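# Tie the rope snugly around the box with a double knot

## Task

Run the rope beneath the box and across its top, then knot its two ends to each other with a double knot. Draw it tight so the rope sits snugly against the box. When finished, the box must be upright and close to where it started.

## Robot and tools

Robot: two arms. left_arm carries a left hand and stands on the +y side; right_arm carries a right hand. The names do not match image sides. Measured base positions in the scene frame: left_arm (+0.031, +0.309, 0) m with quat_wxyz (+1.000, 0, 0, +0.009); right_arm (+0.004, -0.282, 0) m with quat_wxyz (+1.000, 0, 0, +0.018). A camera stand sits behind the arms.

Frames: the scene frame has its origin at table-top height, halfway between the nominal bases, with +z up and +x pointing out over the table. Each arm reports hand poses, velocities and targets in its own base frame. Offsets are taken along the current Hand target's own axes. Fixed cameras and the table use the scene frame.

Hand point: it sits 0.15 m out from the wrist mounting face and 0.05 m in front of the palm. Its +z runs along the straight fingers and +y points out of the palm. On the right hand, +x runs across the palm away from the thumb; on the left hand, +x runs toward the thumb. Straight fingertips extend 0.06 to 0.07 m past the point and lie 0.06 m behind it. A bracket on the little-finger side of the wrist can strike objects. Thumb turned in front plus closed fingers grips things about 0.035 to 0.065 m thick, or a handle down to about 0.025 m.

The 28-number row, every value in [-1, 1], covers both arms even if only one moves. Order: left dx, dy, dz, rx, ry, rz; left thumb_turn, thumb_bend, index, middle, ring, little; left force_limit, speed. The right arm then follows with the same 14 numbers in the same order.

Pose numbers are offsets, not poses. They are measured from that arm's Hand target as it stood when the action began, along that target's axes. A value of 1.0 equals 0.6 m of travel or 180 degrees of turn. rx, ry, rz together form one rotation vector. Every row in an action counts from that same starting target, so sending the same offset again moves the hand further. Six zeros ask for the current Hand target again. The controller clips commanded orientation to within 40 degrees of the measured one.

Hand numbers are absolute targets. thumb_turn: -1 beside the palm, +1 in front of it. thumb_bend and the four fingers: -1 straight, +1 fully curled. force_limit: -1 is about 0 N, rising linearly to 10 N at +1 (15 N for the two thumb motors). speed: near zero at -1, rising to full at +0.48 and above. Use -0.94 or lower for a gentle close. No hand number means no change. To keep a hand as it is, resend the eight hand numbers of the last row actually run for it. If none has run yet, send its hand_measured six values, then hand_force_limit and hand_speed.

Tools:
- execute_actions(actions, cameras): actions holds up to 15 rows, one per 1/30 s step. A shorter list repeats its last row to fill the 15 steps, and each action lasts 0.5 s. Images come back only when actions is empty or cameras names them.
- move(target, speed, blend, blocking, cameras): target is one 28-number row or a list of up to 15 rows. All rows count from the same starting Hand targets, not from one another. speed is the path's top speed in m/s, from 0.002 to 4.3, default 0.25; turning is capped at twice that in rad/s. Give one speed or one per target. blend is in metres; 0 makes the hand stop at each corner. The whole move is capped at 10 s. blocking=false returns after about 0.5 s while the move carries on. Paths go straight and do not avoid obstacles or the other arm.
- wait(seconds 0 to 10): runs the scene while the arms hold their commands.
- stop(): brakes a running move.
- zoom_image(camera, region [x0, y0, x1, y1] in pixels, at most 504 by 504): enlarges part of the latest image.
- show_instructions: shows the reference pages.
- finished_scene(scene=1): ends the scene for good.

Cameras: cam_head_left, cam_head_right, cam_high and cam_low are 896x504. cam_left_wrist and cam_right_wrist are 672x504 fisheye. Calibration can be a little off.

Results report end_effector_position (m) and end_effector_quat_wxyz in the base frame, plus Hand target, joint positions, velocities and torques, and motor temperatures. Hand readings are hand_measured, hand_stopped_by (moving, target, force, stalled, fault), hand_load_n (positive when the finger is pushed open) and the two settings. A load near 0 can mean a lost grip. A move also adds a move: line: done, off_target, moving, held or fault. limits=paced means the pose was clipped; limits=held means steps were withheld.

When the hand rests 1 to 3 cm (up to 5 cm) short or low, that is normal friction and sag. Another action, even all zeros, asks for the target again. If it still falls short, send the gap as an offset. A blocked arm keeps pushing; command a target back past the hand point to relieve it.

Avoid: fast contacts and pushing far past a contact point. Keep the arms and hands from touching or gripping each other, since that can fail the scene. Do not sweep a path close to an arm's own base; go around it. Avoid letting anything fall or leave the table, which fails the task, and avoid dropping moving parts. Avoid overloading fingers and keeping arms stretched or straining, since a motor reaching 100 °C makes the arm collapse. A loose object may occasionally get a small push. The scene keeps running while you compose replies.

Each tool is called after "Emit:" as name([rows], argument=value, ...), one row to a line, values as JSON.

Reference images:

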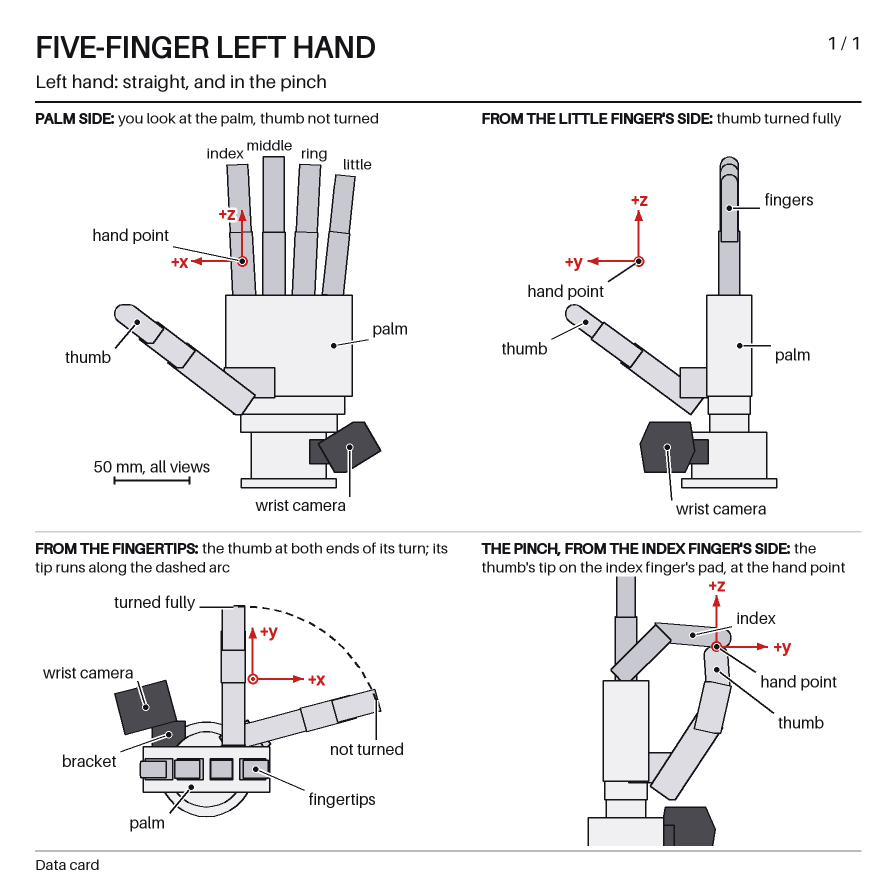

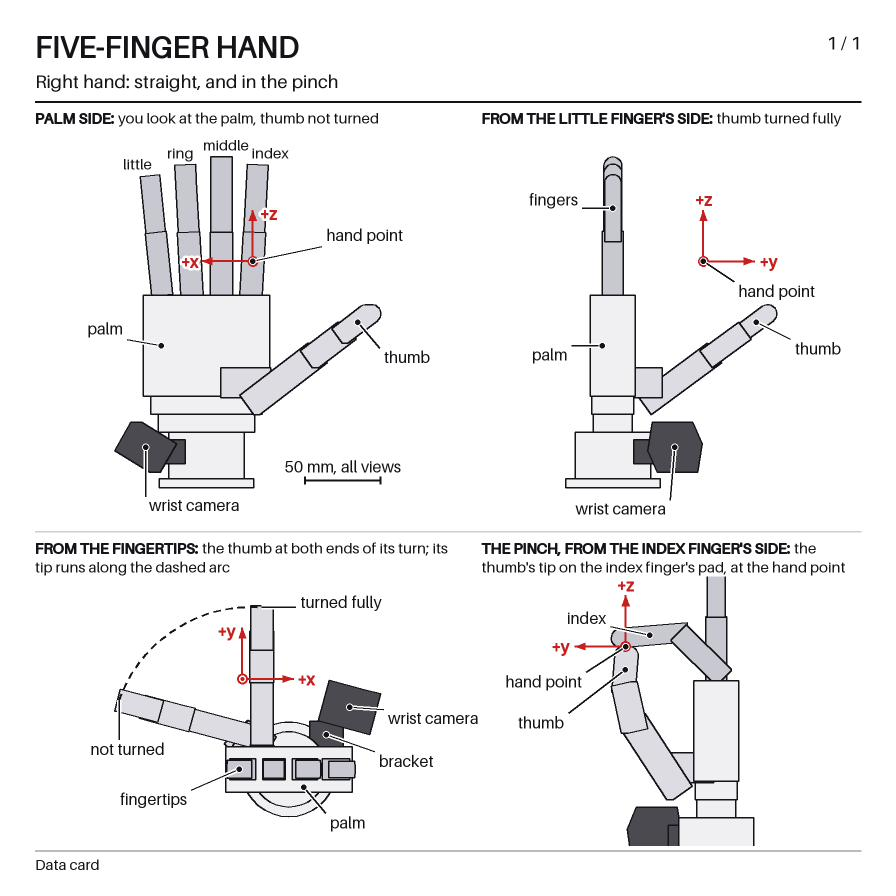

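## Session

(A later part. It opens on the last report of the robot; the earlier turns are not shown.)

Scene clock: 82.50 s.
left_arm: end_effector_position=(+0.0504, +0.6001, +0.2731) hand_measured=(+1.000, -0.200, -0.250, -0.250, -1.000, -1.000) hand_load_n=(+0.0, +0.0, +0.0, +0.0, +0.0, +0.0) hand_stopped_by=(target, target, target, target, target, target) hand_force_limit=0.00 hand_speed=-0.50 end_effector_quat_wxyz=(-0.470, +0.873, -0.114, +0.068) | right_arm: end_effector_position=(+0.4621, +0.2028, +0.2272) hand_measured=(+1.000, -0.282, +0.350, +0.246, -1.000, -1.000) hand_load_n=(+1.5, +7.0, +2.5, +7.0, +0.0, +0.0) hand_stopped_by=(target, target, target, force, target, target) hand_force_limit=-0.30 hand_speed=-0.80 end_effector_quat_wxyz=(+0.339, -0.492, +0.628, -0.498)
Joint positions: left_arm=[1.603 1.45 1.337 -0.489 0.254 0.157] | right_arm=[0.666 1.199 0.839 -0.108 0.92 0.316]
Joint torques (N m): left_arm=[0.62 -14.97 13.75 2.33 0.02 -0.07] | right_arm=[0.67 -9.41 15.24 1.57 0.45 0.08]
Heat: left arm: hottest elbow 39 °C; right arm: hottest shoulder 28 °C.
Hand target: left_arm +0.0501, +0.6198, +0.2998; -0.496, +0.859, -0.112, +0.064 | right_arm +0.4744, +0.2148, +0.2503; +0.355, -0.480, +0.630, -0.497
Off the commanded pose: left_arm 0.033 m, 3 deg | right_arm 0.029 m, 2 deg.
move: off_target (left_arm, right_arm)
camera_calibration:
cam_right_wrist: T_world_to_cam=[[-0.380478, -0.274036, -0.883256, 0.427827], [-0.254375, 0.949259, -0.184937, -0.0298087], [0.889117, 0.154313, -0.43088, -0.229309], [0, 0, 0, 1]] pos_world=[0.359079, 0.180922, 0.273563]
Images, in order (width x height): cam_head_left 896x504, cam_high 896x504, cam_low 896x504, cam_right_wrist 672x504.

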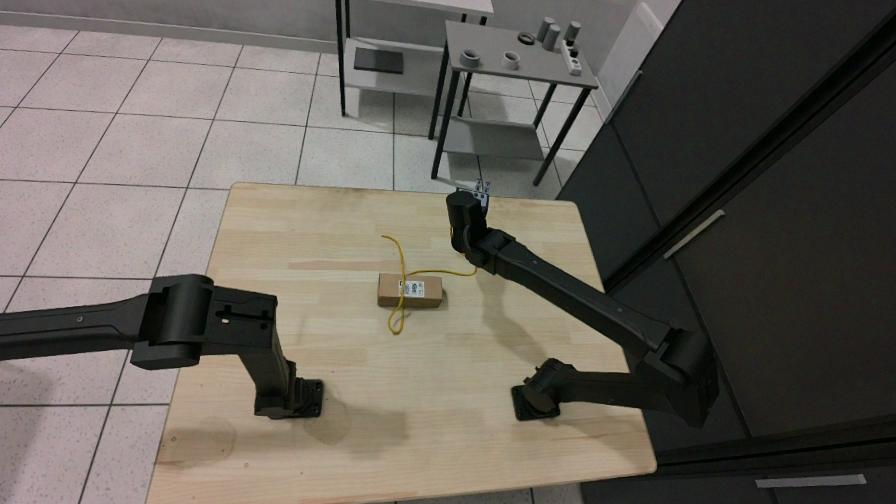

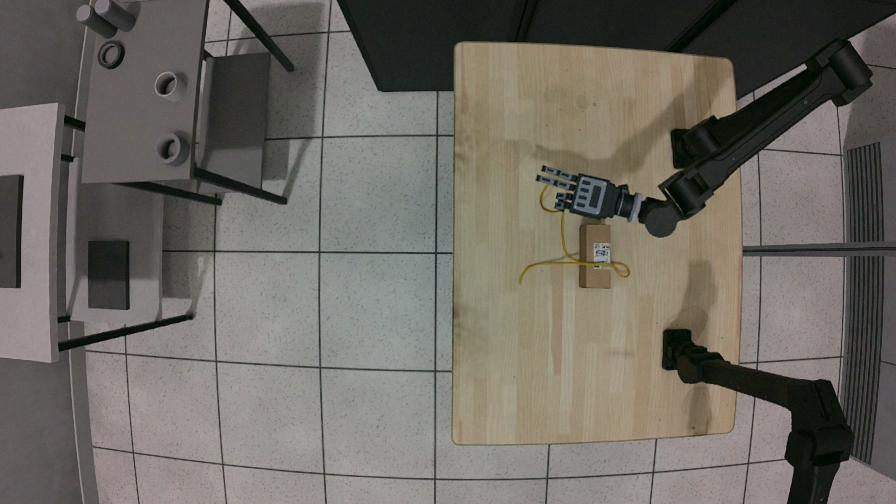

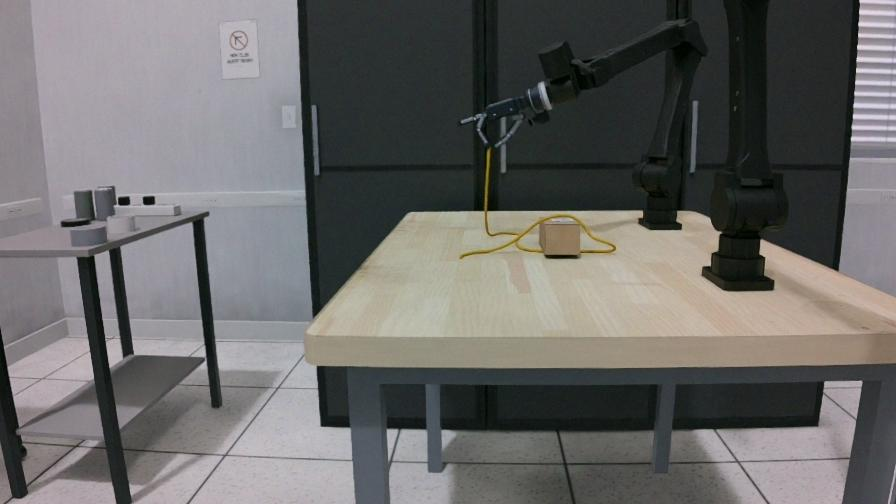

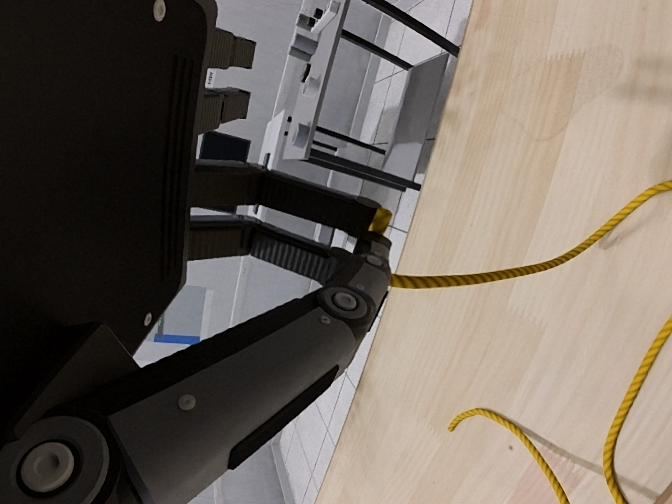

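Emit:
move([
  [0, 0, 0, 0, 0, 0, 1, -0.2, -0.25, -0.25, -1, -1, 0, -0.5, -0.3608, 0.058, -0.0645, 0, 0, 0, 1, -0.28, 0.35, 0.35, -1, -1, -0.3, -0.8],
  [0, 0, 0, 0, 0, 0, 1, -0.2, -0.25, -0.25, -1, -1, 0, -0.5, -0.3362, 0.1492, -0.2117, 0, 0, 0, 1, -0.28, 0.35, 0.35, -1, -1, -0.3, -0.8],
  [0, 0, 0, 0, 0, 0, 1, -0.2, -0.25, -0.25, -1, -1, 0, -0.5, -0.2022, 0.2328, -0.2512, 0, 0, 0, 1, -0.28, 0.35, 0.35, -1, -1, -0.3, -0.8],
], speed=0.25, blend=[0.04, 0.03, 0], cameras=["cam_high", "cam_low", "cam_right_wrist", "cam_head_left"])

Scene clock: 85.97 s.
left_arm: end_effector_position=(+0.0504, +0.6001, +0.2731) hand_measured=(+1.000, -0.200, -0.250, -0.250, -1.000, -1.000) hand_load_n=(+0.0, +0.0, +0.0, -0.5, +0.0, +0.0) hand_stopped_by=(target, target, target, target, target, target) hand_force_limit=0.00 hand_speed=-0.50 end_effector_quat_wxyz=(-0.470, +0.873, -0.114, +0.068) | right_arm: end_effector_position=(+0.3349, +0.3653, +0.1415) hand_measured=(+1.000, -0.282, +0.350, +0.246, -1.000, -1.000) hand_load_n=(+1.5, +6.5, +2.0, +7.0, -0.5, +0.0) hand_stopped_by=(target, target, target, force, target, target) hand_force_limit=-0.30 hand_speed=-0.80 end_effector_quat_wxyz=(+0.345, -0.483, +0.629, -0.502)
Joint positions: left_arm=[1.603 1.45 1.337 -0.489 0.254 0.157] | right_arm=[1.178 1.524 1.005 -0.764 1.298 1.222]
Joint torques (N m): left_arm=[0.67 -14.97 13.76 2.33 0.02 -0.07] | right_arm=[1.55 -13.04 11.74 0.65 0.94 0.09]
Heat: left arm: hottest elbow 39 °C; right arm: hottest shoulder 28 °C.
Hand target: left_arm +0.0501, +0.6198, +0.2998; -0.496, +0.859, -0.112, +0.064 | right_arm +0.3348, +0.3804, +0.1501; +0.355, -0.480, +0.630, -0.497
Off the commanded pose: left_arm 0.033 m, 3 deg | right_arm 0.018 m, 1 deg.
move: off_target (left_arm, right_arm)
camera_calibration:
cam_right_wrist: T_world_to_cam=[[-0.366667, -0.26271, -0.89249, 0.340833], [-0.24171, 0.953262, -0.181295, -0.238444], [0.898405, 0.149249, -0.413029, -0.182022], [0, 0, 0, 1]] pos_world=[0.230867, 0.344006, 0.185781]
Images, in order (width x height): cam_head_left 896x504, cam_high 896x504, cam_low 896x504, cam_right_wrist 672x504.

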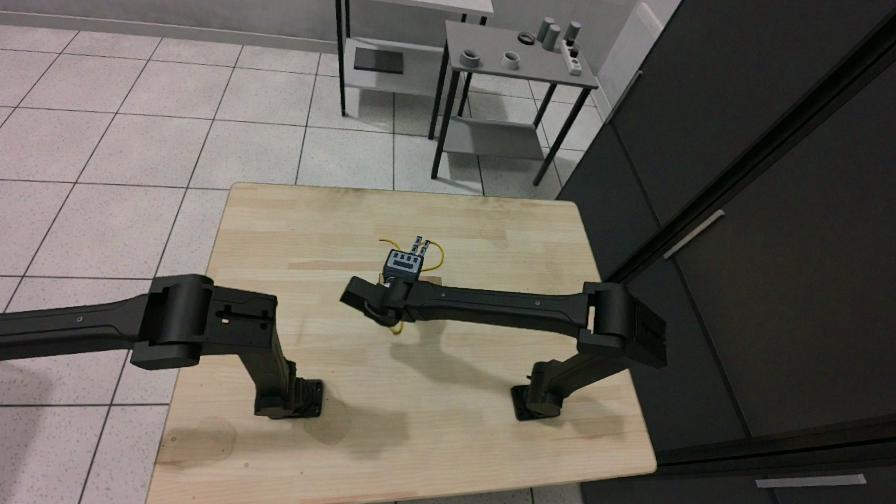

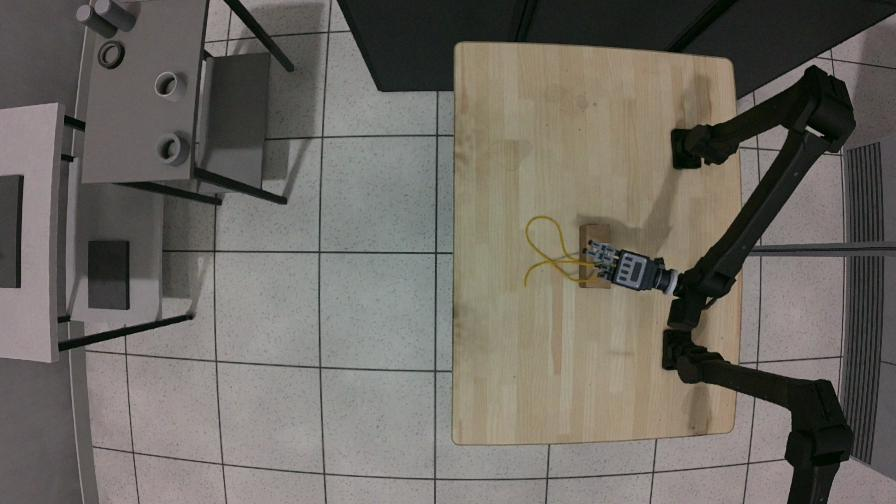

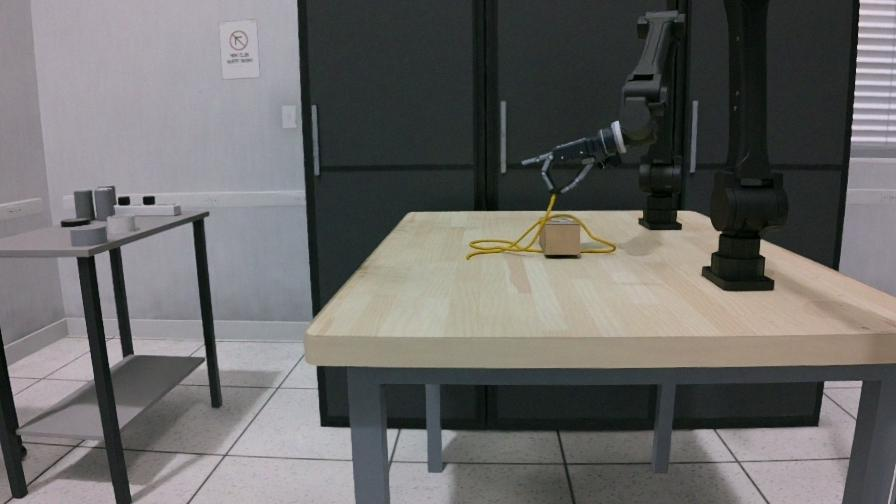

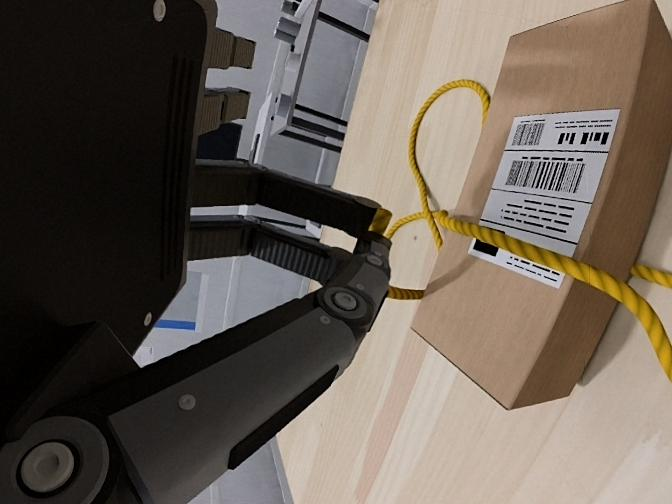

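Emit:
zoom_image(camera="cam_high", region=[500, 190, 660, 310])

Emit:
zoom_image(camera="cam_right_wrist", region=[330, 50, 672, 420])

Scaled by 3.150 from the camera's 896x504 image, which has a finer 1280x720 frame.

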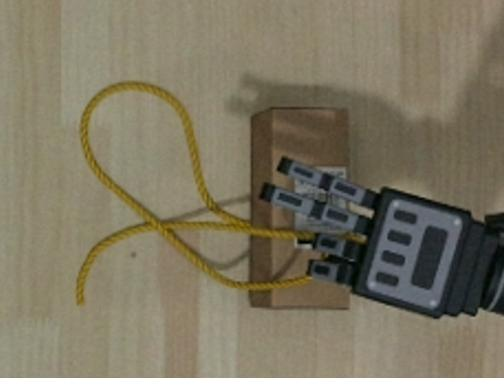

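Scaled by 1.362 from the camera's 672x504 image, which has a finer 960x720 frame.

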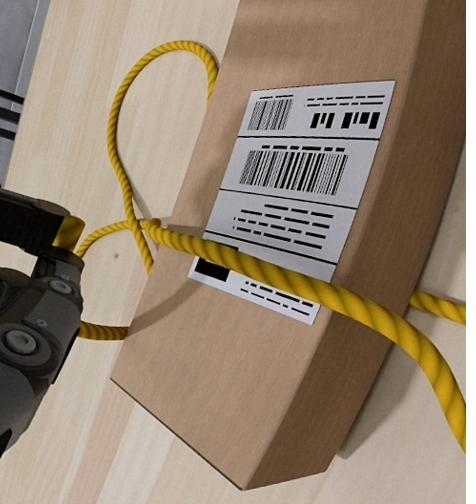

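Emit:
move(target=[0, 0, 0, 0, 0, 0, 1, -0.2, -0.25, -0.25, -1, -1, 0, -0.5, -0.0143, 0.0937, 0.036, 0, 0, 0, 1, -0.28, 0.35, 0.35, -1, -1, -0.3, -0.8], speed=0.12, cameras=["cam_high", "cam_low", "cam_right_wrist"])

Emit:
zoom_image(camera="cam_low", region=[450, 150, 650, 280])

Scene clock: 88.67 s.
left_arm: end_effector_position=(+0.0504, +0.6001, +0.2731) hand_measured=(+1.000, -0.200, -0.250, -0.250, -1.000, -1.000) hand_load_n=(+0.0, +0.0, +0.0, +0.0, +0.0, +0.0) hand_stopped_by=(target, target, target, target, target, target) hand_force_limit=0.00 hand_speed=-0.50 end_effector_quat_wxyz=(-0.470, +0.873, -0.114, +0.068) | right_arm: end_effector_position=(+0.3432, +0.3855, +0.0958) hand_measured=(+1.000, -0.282, +0.350, +0.246, -1.000, -1.000) hand_load_n=(+1.5, +6.5, +2.5, +7.0, +0.0, +0.0) hand_stopped_by=(target, target, target, force, target, target) hand_force_limit=-0.30 hand_speed=-0.80 end_effector_quat_wxyz=(+0.357, -0.476, +0.633, -0.495)
Joint positions: left_arm=[1.603 1.45 1.337 -0.489 0.254 0.157] | right_arm=[1.178 1.633 0.985 -0.585 1.298 1.2]
Joint torques (N m): left_arm=[0.62 -14.97 13.75 2.33 0.02 -0.08] | right_arm=[0.32 -14.39 7.79 1.57 0.76 -0.11]
Motor temperatures (°C): left_arm=[24 28 40 25 25 24] | right_arm=[26 28 27 26 24 22]
Heat: left arm: hottest elbow 40 °C; right arm: hottest shoulder 28 °C.
Hand target: left_arm +0.0501, +0.6198, +0.2998; -0.496, +0.859, -0.112, +0.064 | right_arm +0.3430, +0.3850, +0.0901; +0.355, -0.480, +0.630, -0.497
Off the commanded pose: left_arm 0.033 m, 3 deg | right_arm 0.006 m, 1 deg.
move: off_target (left_arm)
camera_calibration:
cam_right_wrist: T_world_to_cam=[[-0.353112, -0.239658, -0.904365, 0.295997], [-0.244649, 0.956653, -0.15799, -0.266537], [0.903027, 0.165464, -0.396438, -0.220839], [0, 0, 0, 1]] pos_world=[0.238736, 0.362462, 0.13803]
Images, in order (width x height): cam_high 896x504, cam_low 896x504, cam_right_wrist 672x504.

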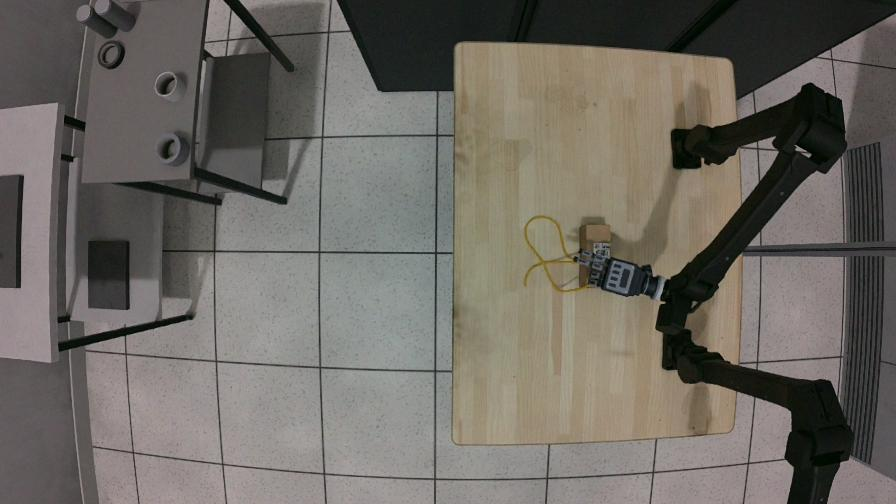

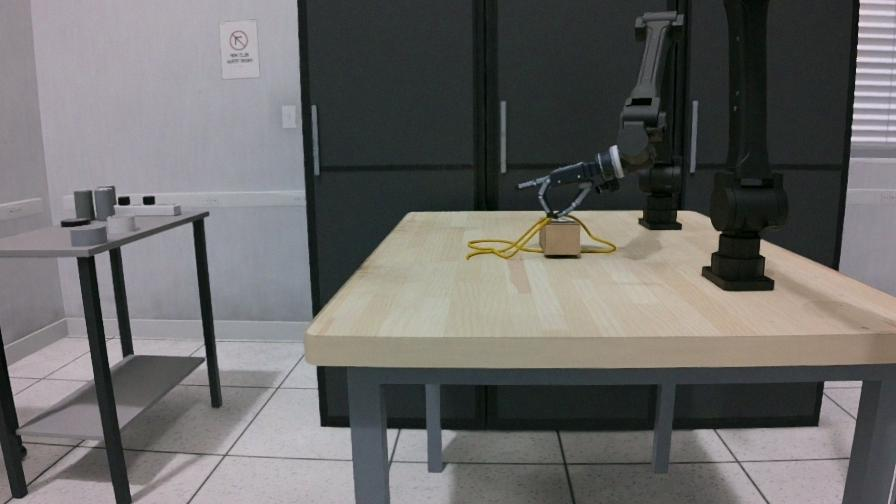

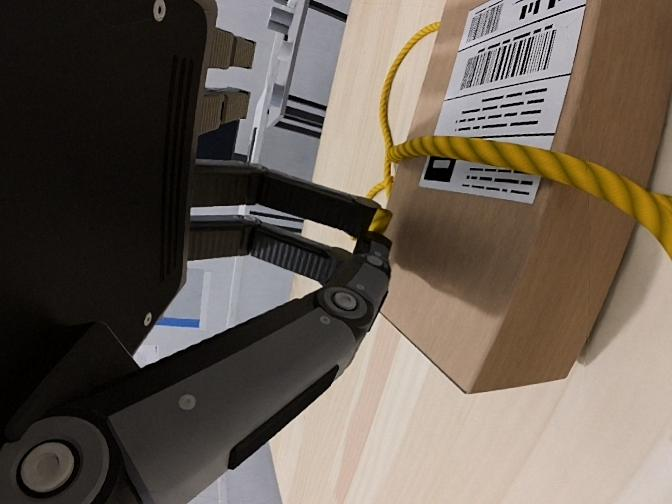

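Scaled by 2.520 from the camera's 896x504 image, which has a finer 1280x720 frame.

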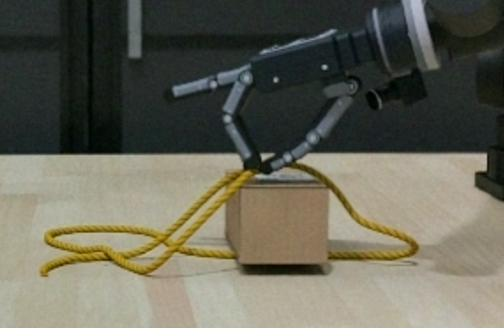

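Emit:
zoom_image(camera="cam_right_wrist", region=[330, 120, 600, 400])

Emit:
zoom_image(camera="cam_high", region=[500, 200, 660, 310])

Scaled by 1.800 from the camera's 672x504 image, which has a finer 960x720 frame.

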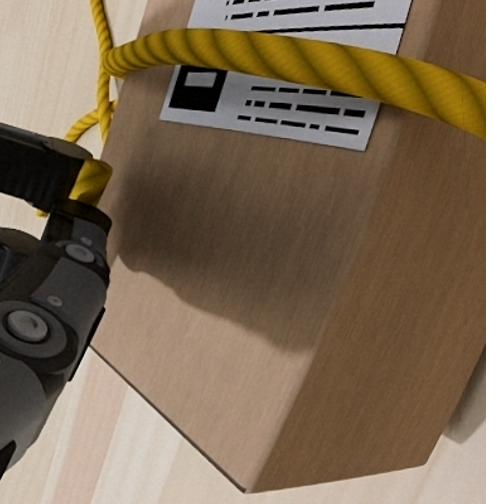

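Scaled by 3.150 from the camera's 896x504 image, which has a finer 1280x720 frame.

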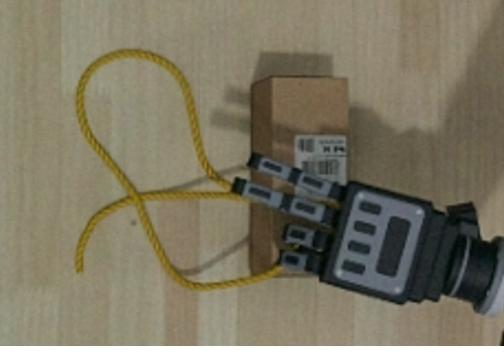

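Emit:
move(target=[0, 0, 0, 0, 0, 0, 1, -0.2, -0.25, -0.25, -1, -1, 0, -0.5, 0.0023, 0.025, -0.006, 0, 0, 0, 1, -0.28, 0.35, 0.35, -1, -1, -0.3, -0.8], speed=0.12, cameras=["cam_low", "cam_right_wrist"])

Emit:
zoom_image(camera="cam_low", region=[500, 180, 620, 270])

Scene clock: 91.40 s.
left_arm: end_effector_position=(+0.0504, +0.6001, +0.2731) hand_measured=(+1.000, -0.200, -0.250, -0.250, -1.000, -1.000) hand_load_n=(+0.0, +0.0, +0.0, +0.0, +0.0, +0.0) hand_stopped_by=(target, target, target, target, target, target) hand_force_limit=0.00 hand_speed=-0.50 end_effector_quat_wxyz=(-0.470, +0.873, -0.114, +0.068) | right_arm: end_effector_position=(+0.3415, +0.3836, +0.0860) hand_measured=(+1.000, -0.282, +0.350, +0.246, -1.000, -1.000) hand_load_n=(+1.5, +6.5, +2.5, +7.0, +0.0, +0.0) hand_stopped_by=(target, target, target, force, target, target) hand_force_limit=-0.30 hand_speed=-0.80 end_effector_quat_wxyz=(+0.358, -0.472, +0.635, -0.495)
Joint positions: left_arm=[1.603 1.45 1.337 -0.489 0.254 0.157] | right_arm=[1.18 1.649 0.975 -0.585 1.301 1.234]
Joint torques (N m): left_arm=[0.67 -14.92 13.75 2.32 0.02 -0.07] | right_arm=[1.44 -13.8 7.71 0.95 0.85 0.09]
Heat: left arm: hottest elbow 40 °C; right arm: hottest shoulder 28 °C.
Hand target: left_arm +0.0501, +0.6198, +0.2998; -0.496, +0.859, -0.112, +0.064 | right_arm +0.3355, +0.3855, +0.0766; +0.355, -0.480, +0.630, -0.497
Off the commanded pose: left_arm 0.033 m, 3 deg | right_arm 0.011 m, 1 deg.
move: off_target (left_arm, right_arm)
camera_calibration:
cam_right_wrist: T_world_to_cam=[[-0.35232, -0.231892, -0.906695, 0.283137], [-0.237469, 0.959261, -0.153061, -0.270541], [0.905251, 0.161385, -0.393034, -0.222296], [0, 0, 0, 1]] pos_world=[0.236743, 0.361052, 0.12794]
Images, in order (width x height): cam_low 896x504, cam_right_wrist 672x504.

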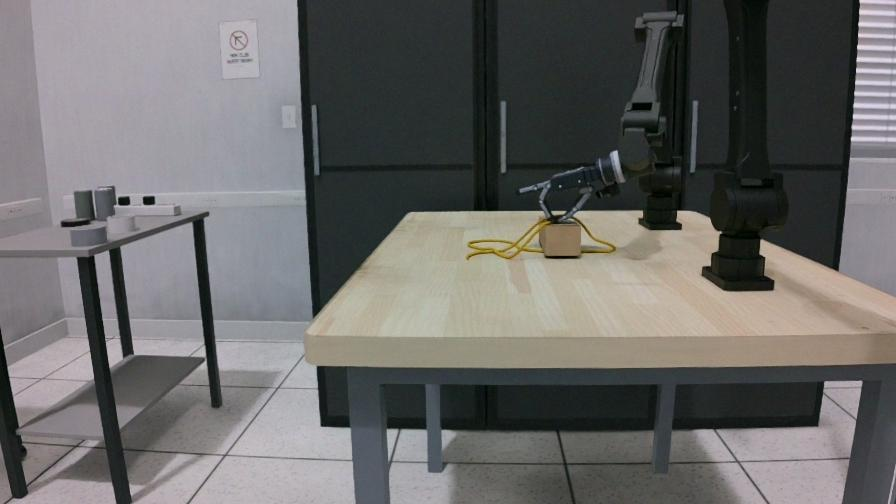

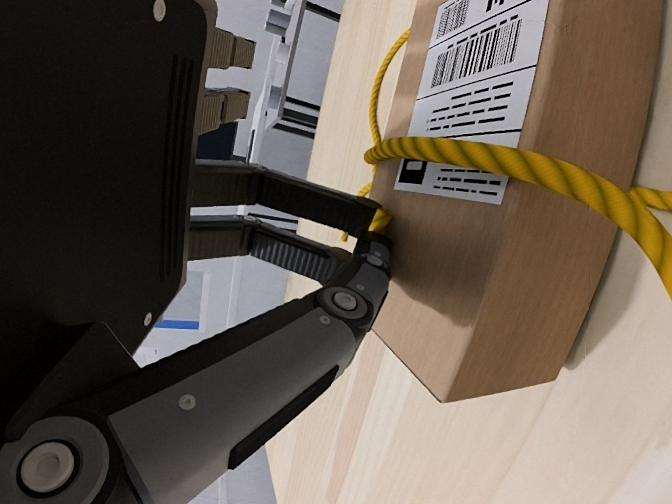

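Scaled by 4.200 from the camera's 896x504 image, which has a finer 1280x720 frame.

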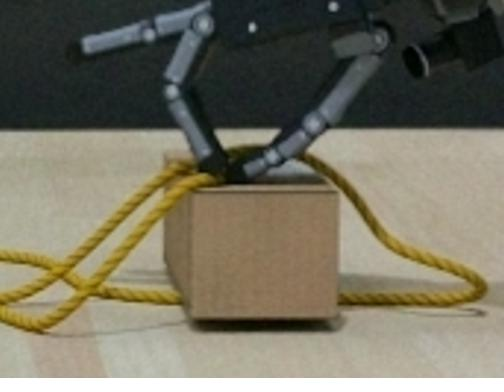

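Emit:
move(target=[0, 0, 0, 0, 0, 0, 1, -0.2, -0.25, -0.25, -1, -1, 0, -0.5, 0, 0, 0, 0, 0, 0, 1, -0.28, -0.05, -0.05, -1, -1, -0.3, -0.7], speed=0.12, cameras=["cam_low", "cam_right_wrist"])

Emit:
zoom_image(camera="cam_low", region=[500, 180, 620, 270])

Scene clock: 92.37 s.
left_arm: end_effector_position=(+0.0504, +0.6001, +0.2731) hand_measured=(+1.000, -0.200, -0.250, -0.250, -1.000, -1.000) hand_load_n=(+0.0, +0.0, +0.0, +0.0, +0.0, +0.0) hand_stopped_by=(target, target, target, target, target, target) hand_force_limit=0.00 hand_speed=-0.50 end_effector_quat_wxyz=(-0.470, +0.873, -0.114, +0.068) | right_arm: end_effector_position=(+0.3414, +0.3838, +0.0861) hand_measured=(+1.000, -0.280, -0.050, -0.050, -1.000, -1.000) hand_load_n=(+0.0, +0.0, +0.0, +0.0, +0.0, +0.0) hand_stopped_by=(target, target, target, target, target, target) hand_force_limit=-0.30 hand_speed=-0.70 end_effector_quat_wxyz=(+0.358, -0.472, +0.636, -0.495)
Joint positions: left_arm=[1.603 1.45 1.337 -0.489 0.254 0.157] | right_arm=[1.181 1.649 0.975 -0.585 1.301 1.236]
Joint torques (N m): left_arm=[0.67 -14.92 13.76 2.33 0.02 -0.07] | right_arm=[1.44 -13.86 7.71 0.88 0.84 0.08]
Heat: left arm: hottest elbow 40 °C; right arm: hottest shoulder 28 °C.
Hand target: left_arm +0.0501, +0.6198, +0.2998; -0.496, +0.859, -0.112, +0.064 | right_arm +0.3354, +0.3855, +0.0765; +0.355, -0.480, +0.630, -0.497
Off the commanded pose: left_arm 0.033 m, 3 deg | right_arm 0.011 m, 1 deg.
move: off_target (left_arm, right_arm)
camera_calibration:
cam_right_wrist: T_world_to_cam=[[-0.351843, -0.230658, -0.907195, 0.282564], [-0.237454, 0.959456, -0.151853, -0.270998], [0.90544, 0.161989, -0.392349, -0.222625], [0, 0, 0, 1]] pos_world=[0.236642, 0.36125, 0.127842]
Images, in order (width x height): cam_low 896x504, cam_right_wrist 672x504.

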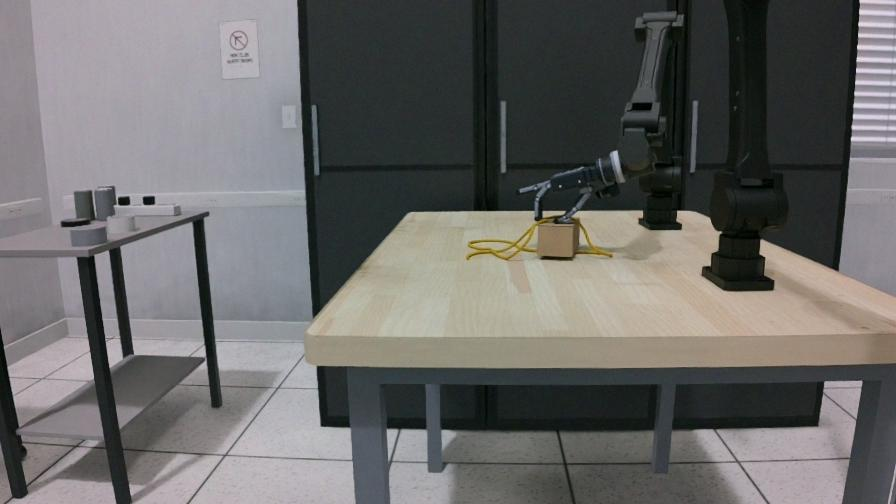

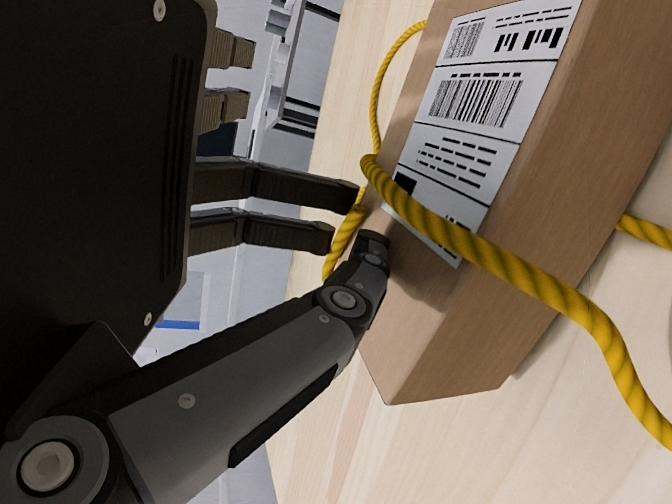

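Scaled by 4.200 from the camera's 896x504 image, which has a finer 1280x720 frame.

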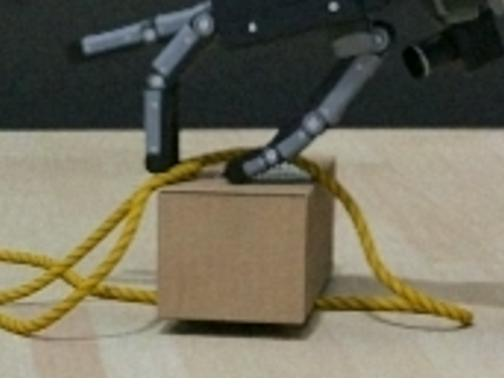

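Emit:
wait(seconds=0.1, cameras=["cam_high", "cam_right_wrist", "cam_head_left", "cam_head_right"])

Emit:
zoom_image(camera="cam_high", region=[500, 200, 660, 310])

Scene clock: 92.53 s.
left_arm: end_effector_position=(+0.0504, +0.6001, +0.2731) hand_measured=(+1.000, -0.200, -0.250, -0.250, -1.000, -1.000) hand_load_n=(+0.0, +0.0, +0.0, -0.5, +0.0, -0.5) hand_stopped_by=(target, target, target, target, target, target) hand_force_limit=0.00 hand_speed=-0.50 end_effector_quat_wxyz=(-0.470, +0.873, -0.114, +0.068) | right_arm: end_effector_position=(+0.3414, +0.3838, +0.0861) hand_measured=(+1.000, -0.280, -0.050, -0.050, -1.000, -1.000) hand_load_n=(+0.0, +0.0, +0.0, +0.0, +0.0, +0.0) hand_stopped_by=(target, target, target, target, target, target) hand_force_limit=-0.30 hand_speed=-0.70 end_effector_quat_wxyz=(+0.358, -0.472, +0.636, -0.495)
Joint positions: left_arm=[1.603 1.45 1.337 -0.489 0.254 0.157] | right_arm=[1.181 1.649 0.975 -0.585 1.301 1.236]
Joint torques (N m): left_arm=[0.67 -14.97 13.76 2.32 0.02 -0.07] | right_arm=[1.44 -13.92 7.76 0.94 0.83 0.08]
Heat: left arm: hottest elbow 40 °C; right arm: hottest shoulder 28 °C.
Hand target: left_arm +0.0501, +0.6198, +0.2998; -0.496, +0.859, -0.112, +0.064 | right_arm +0.3354, +0.3855, +0.0766; +0.355, -0.480, +0.630, -0.497
Off the commanded pose: left_arm 0.033 m, 3 deg | right_arm 0.011 m, 1 deg.
wait: 0.10 s; no rest
camera_calibration:
cam_right_wrist: T_world_to_cam=[[-0.351843, -0.230658, -0.907195, 0.282564], [-0.237454, 0.959456, -0.151853, -0.270998], [0.90544, 0.161989, -0.392349, -0.222625], [0, 0, 0, 1]] pos_world=[0.236642, 0.36125, 0.127842]
Images, in order (width x height): cam_head_left 896x504, cam_head_right 896x504, cam_high 896x504, cam_right_wrist 672x504.

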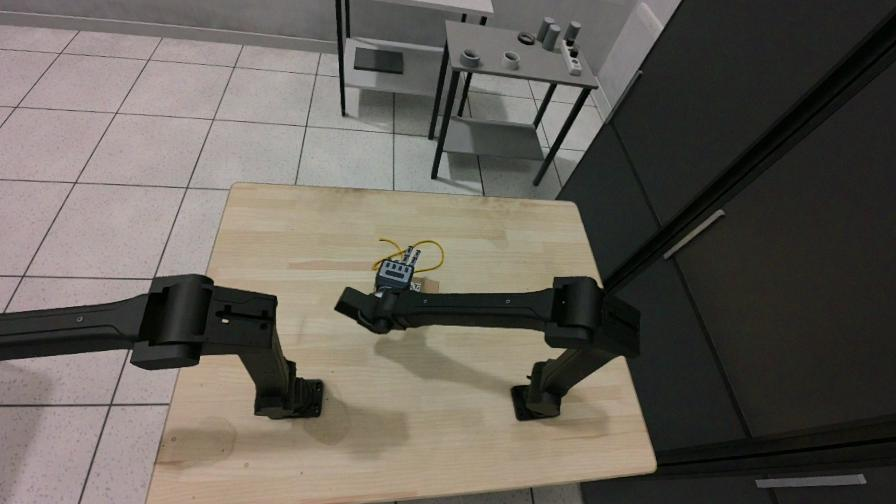

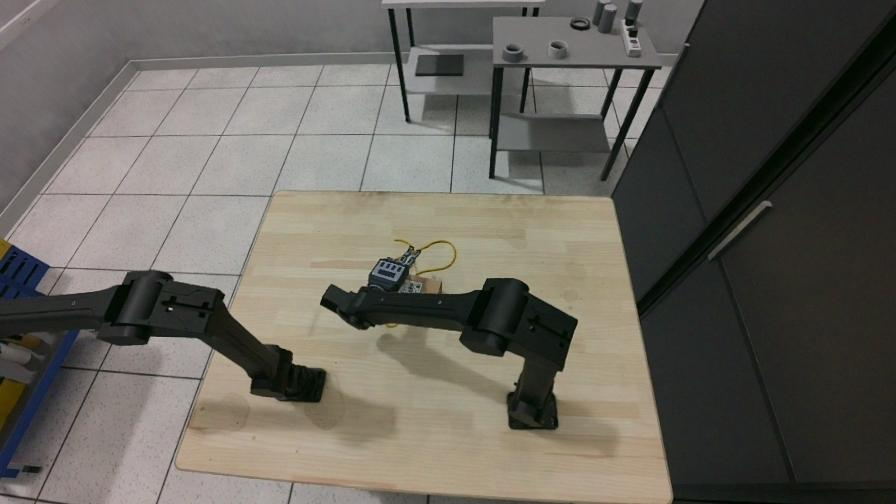

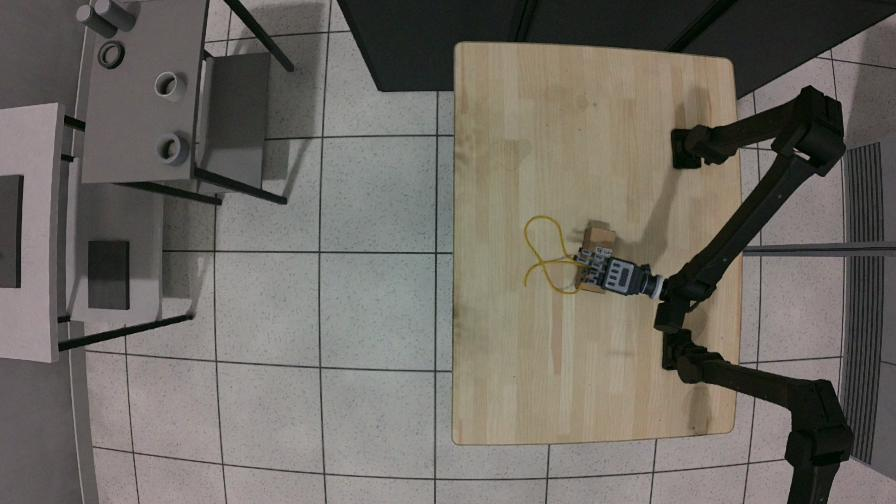

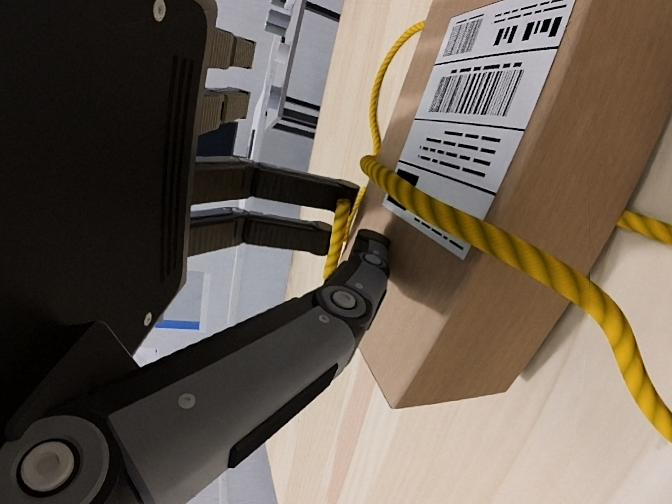

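Scaled by 3.150 from the camera's 896x504 image, which has a finer 1280x720 frame.

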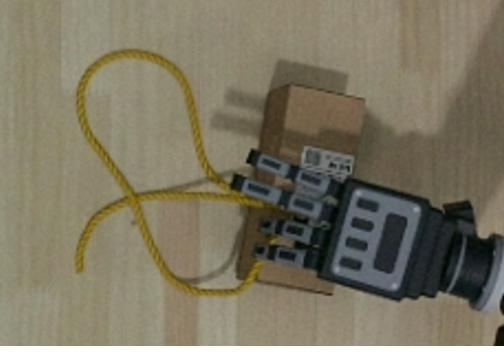

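Emit:
move(target=[0, 0, 0, 0, 0, 0, 1, -0.2, -0.25, -0.25, -1, -1, 0, -0.5, 0, -0.2, -0.06, 0, 0, 0, 1, -0.28, -0.2, -0.2, -1, -1, -0.3, -0.7], speed=0.15, cameras=["cam_low", "cam_right_wrist", "cam_high", "cam_head_left"])

Emit:
zoom_image(camera="cam_high", region=[500, 200, 660, 310])

Emit:
zoom_image(camera="cam_low", region=[450, 180, 620, 280])

Scene clock: 94.67 s.
left_arm: end_effector_position=(+0.0504, +0.6001, +0.2731) hand_measured=(+1.000, -0.200, -0.250, -0.250, -1.000, -1.000) hand_load_n=(+0.0, +0.0, +0.0, +0.0, +0.0, +0.0) hand_stopped_by=(target, target, target, target, target, target) hand_force_limit=0.00 hand_speed=-0.50 end_effector_quat_wxyz=(-0.470, +0.873, -0.114, +0.068) | right_arm: end_effector_position=(+0.3310, +0.3708, +0.1854) hand_measured=(+1.000, -0.280, -0.200, -0.200, -1.000, -1.000) hand_load_n=(+0.0, +0.0, +0.0, +0.0, +0.0, +0.0) hand_stopped_by=(target, target, target, target, target, target) hand_force_limit=-0.30 hand_speed=-0.70 end_effector_quat_wxyz=(+0.339, -0.487, +0.626, -0.505)
Joint positions: left_arm=[1.603 1.45 1.337 -0.489 0.254 0.157] | right_arm=[1.191 1.493 1.102 -0.953 1.301 1.266]
Joint torques (N m): left_arm=[0.67 -14.97 13.76 2.33 0.02 -0.07] | right_arm=[1.14 -13.04 13.53 0.49 0.92 0.06]
Heat: left arm: hottest elbow 40 °C; right arm: hottest shoulder 28 °C.
Hand target: left_arm +0.0501, +0.6198, +0.2998; -0.496, +0.859, -0.112, +0.064 | right_arm +0.3325, +0.3902, +0.2015; +0.355, -0.480, +0.630, -0.497
Off the commanded pose: left_arm 0.033 m, 3 deg | right_arm 0.025 m, 2 deg.
move: off_target (left_arm, right_arm)
camera_calibration:
cam_right_wrist: T_world_to_cam=[[-0.371904, -0.277444, -0.88584, 0.385987], [-0.243897, 0.949967, -0.195132, -0.232174], [0.895657, 0.143483, -0.420965, -0.156702], [0, 0, 0, 1]] pos_world=[0.227275, 0.350132, 0.230652]
Images, in order (width x height): cam_head_left 896x504, cam_high 896x504, cam_low 896x504, cam_right_wrist 672x504.

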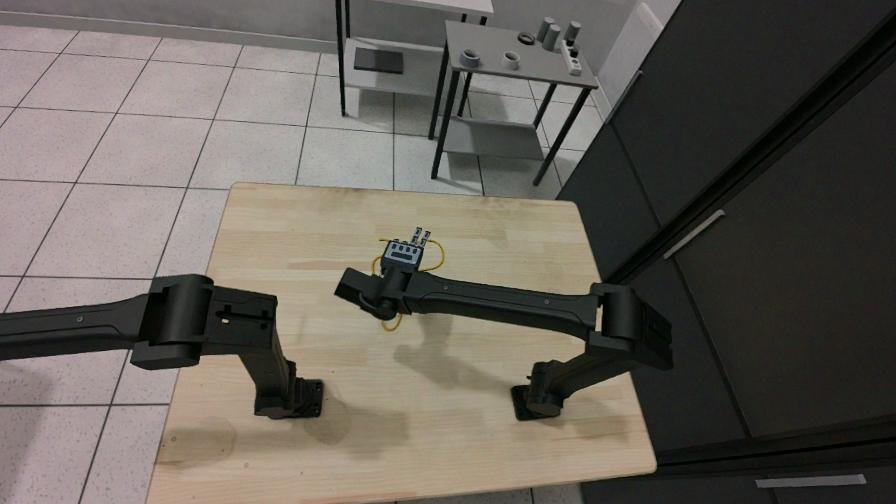

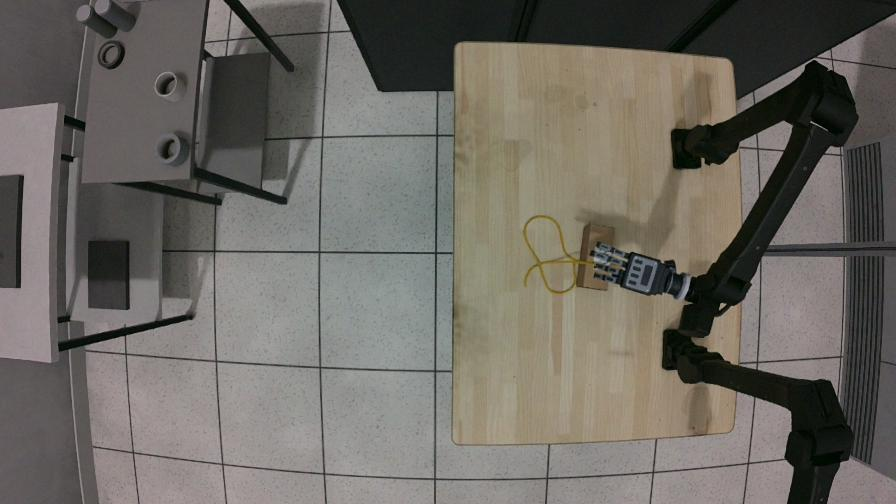

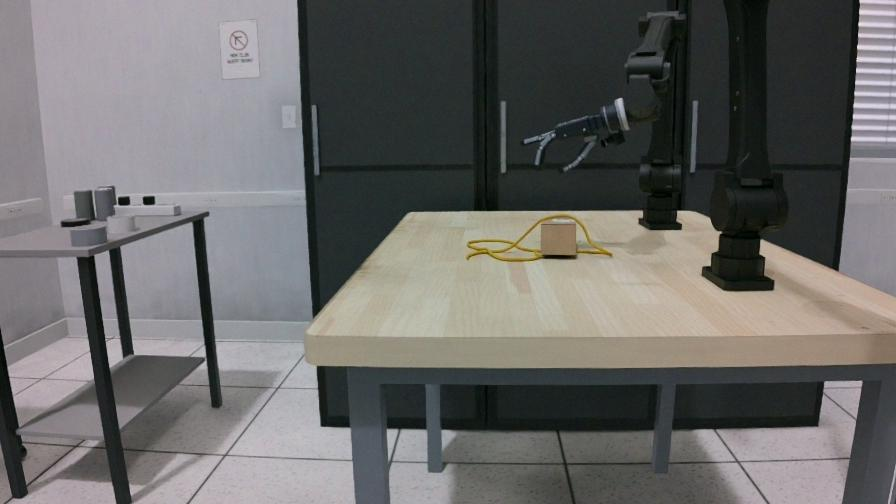

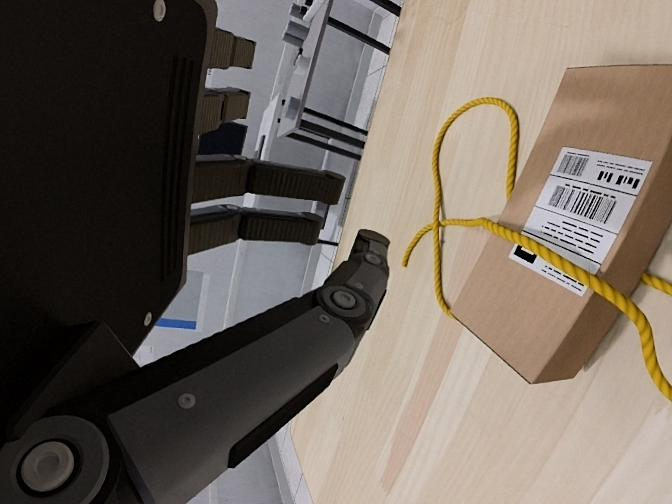

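Scaled by 3.150 from the camera's 896x504 image, which has a finer 1280x720 frame.

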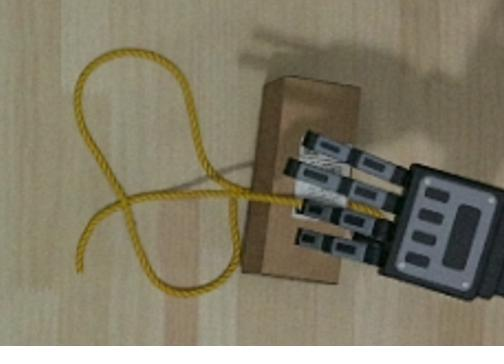

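Scaled by 2.965 from the camera's 896x504 image, which has a finer 1280x720 frame.

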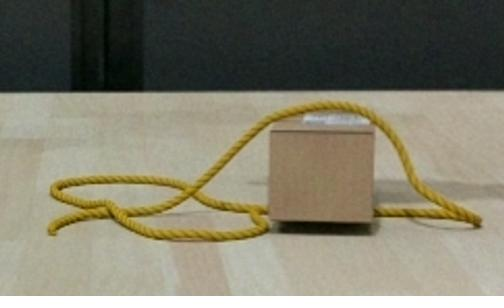

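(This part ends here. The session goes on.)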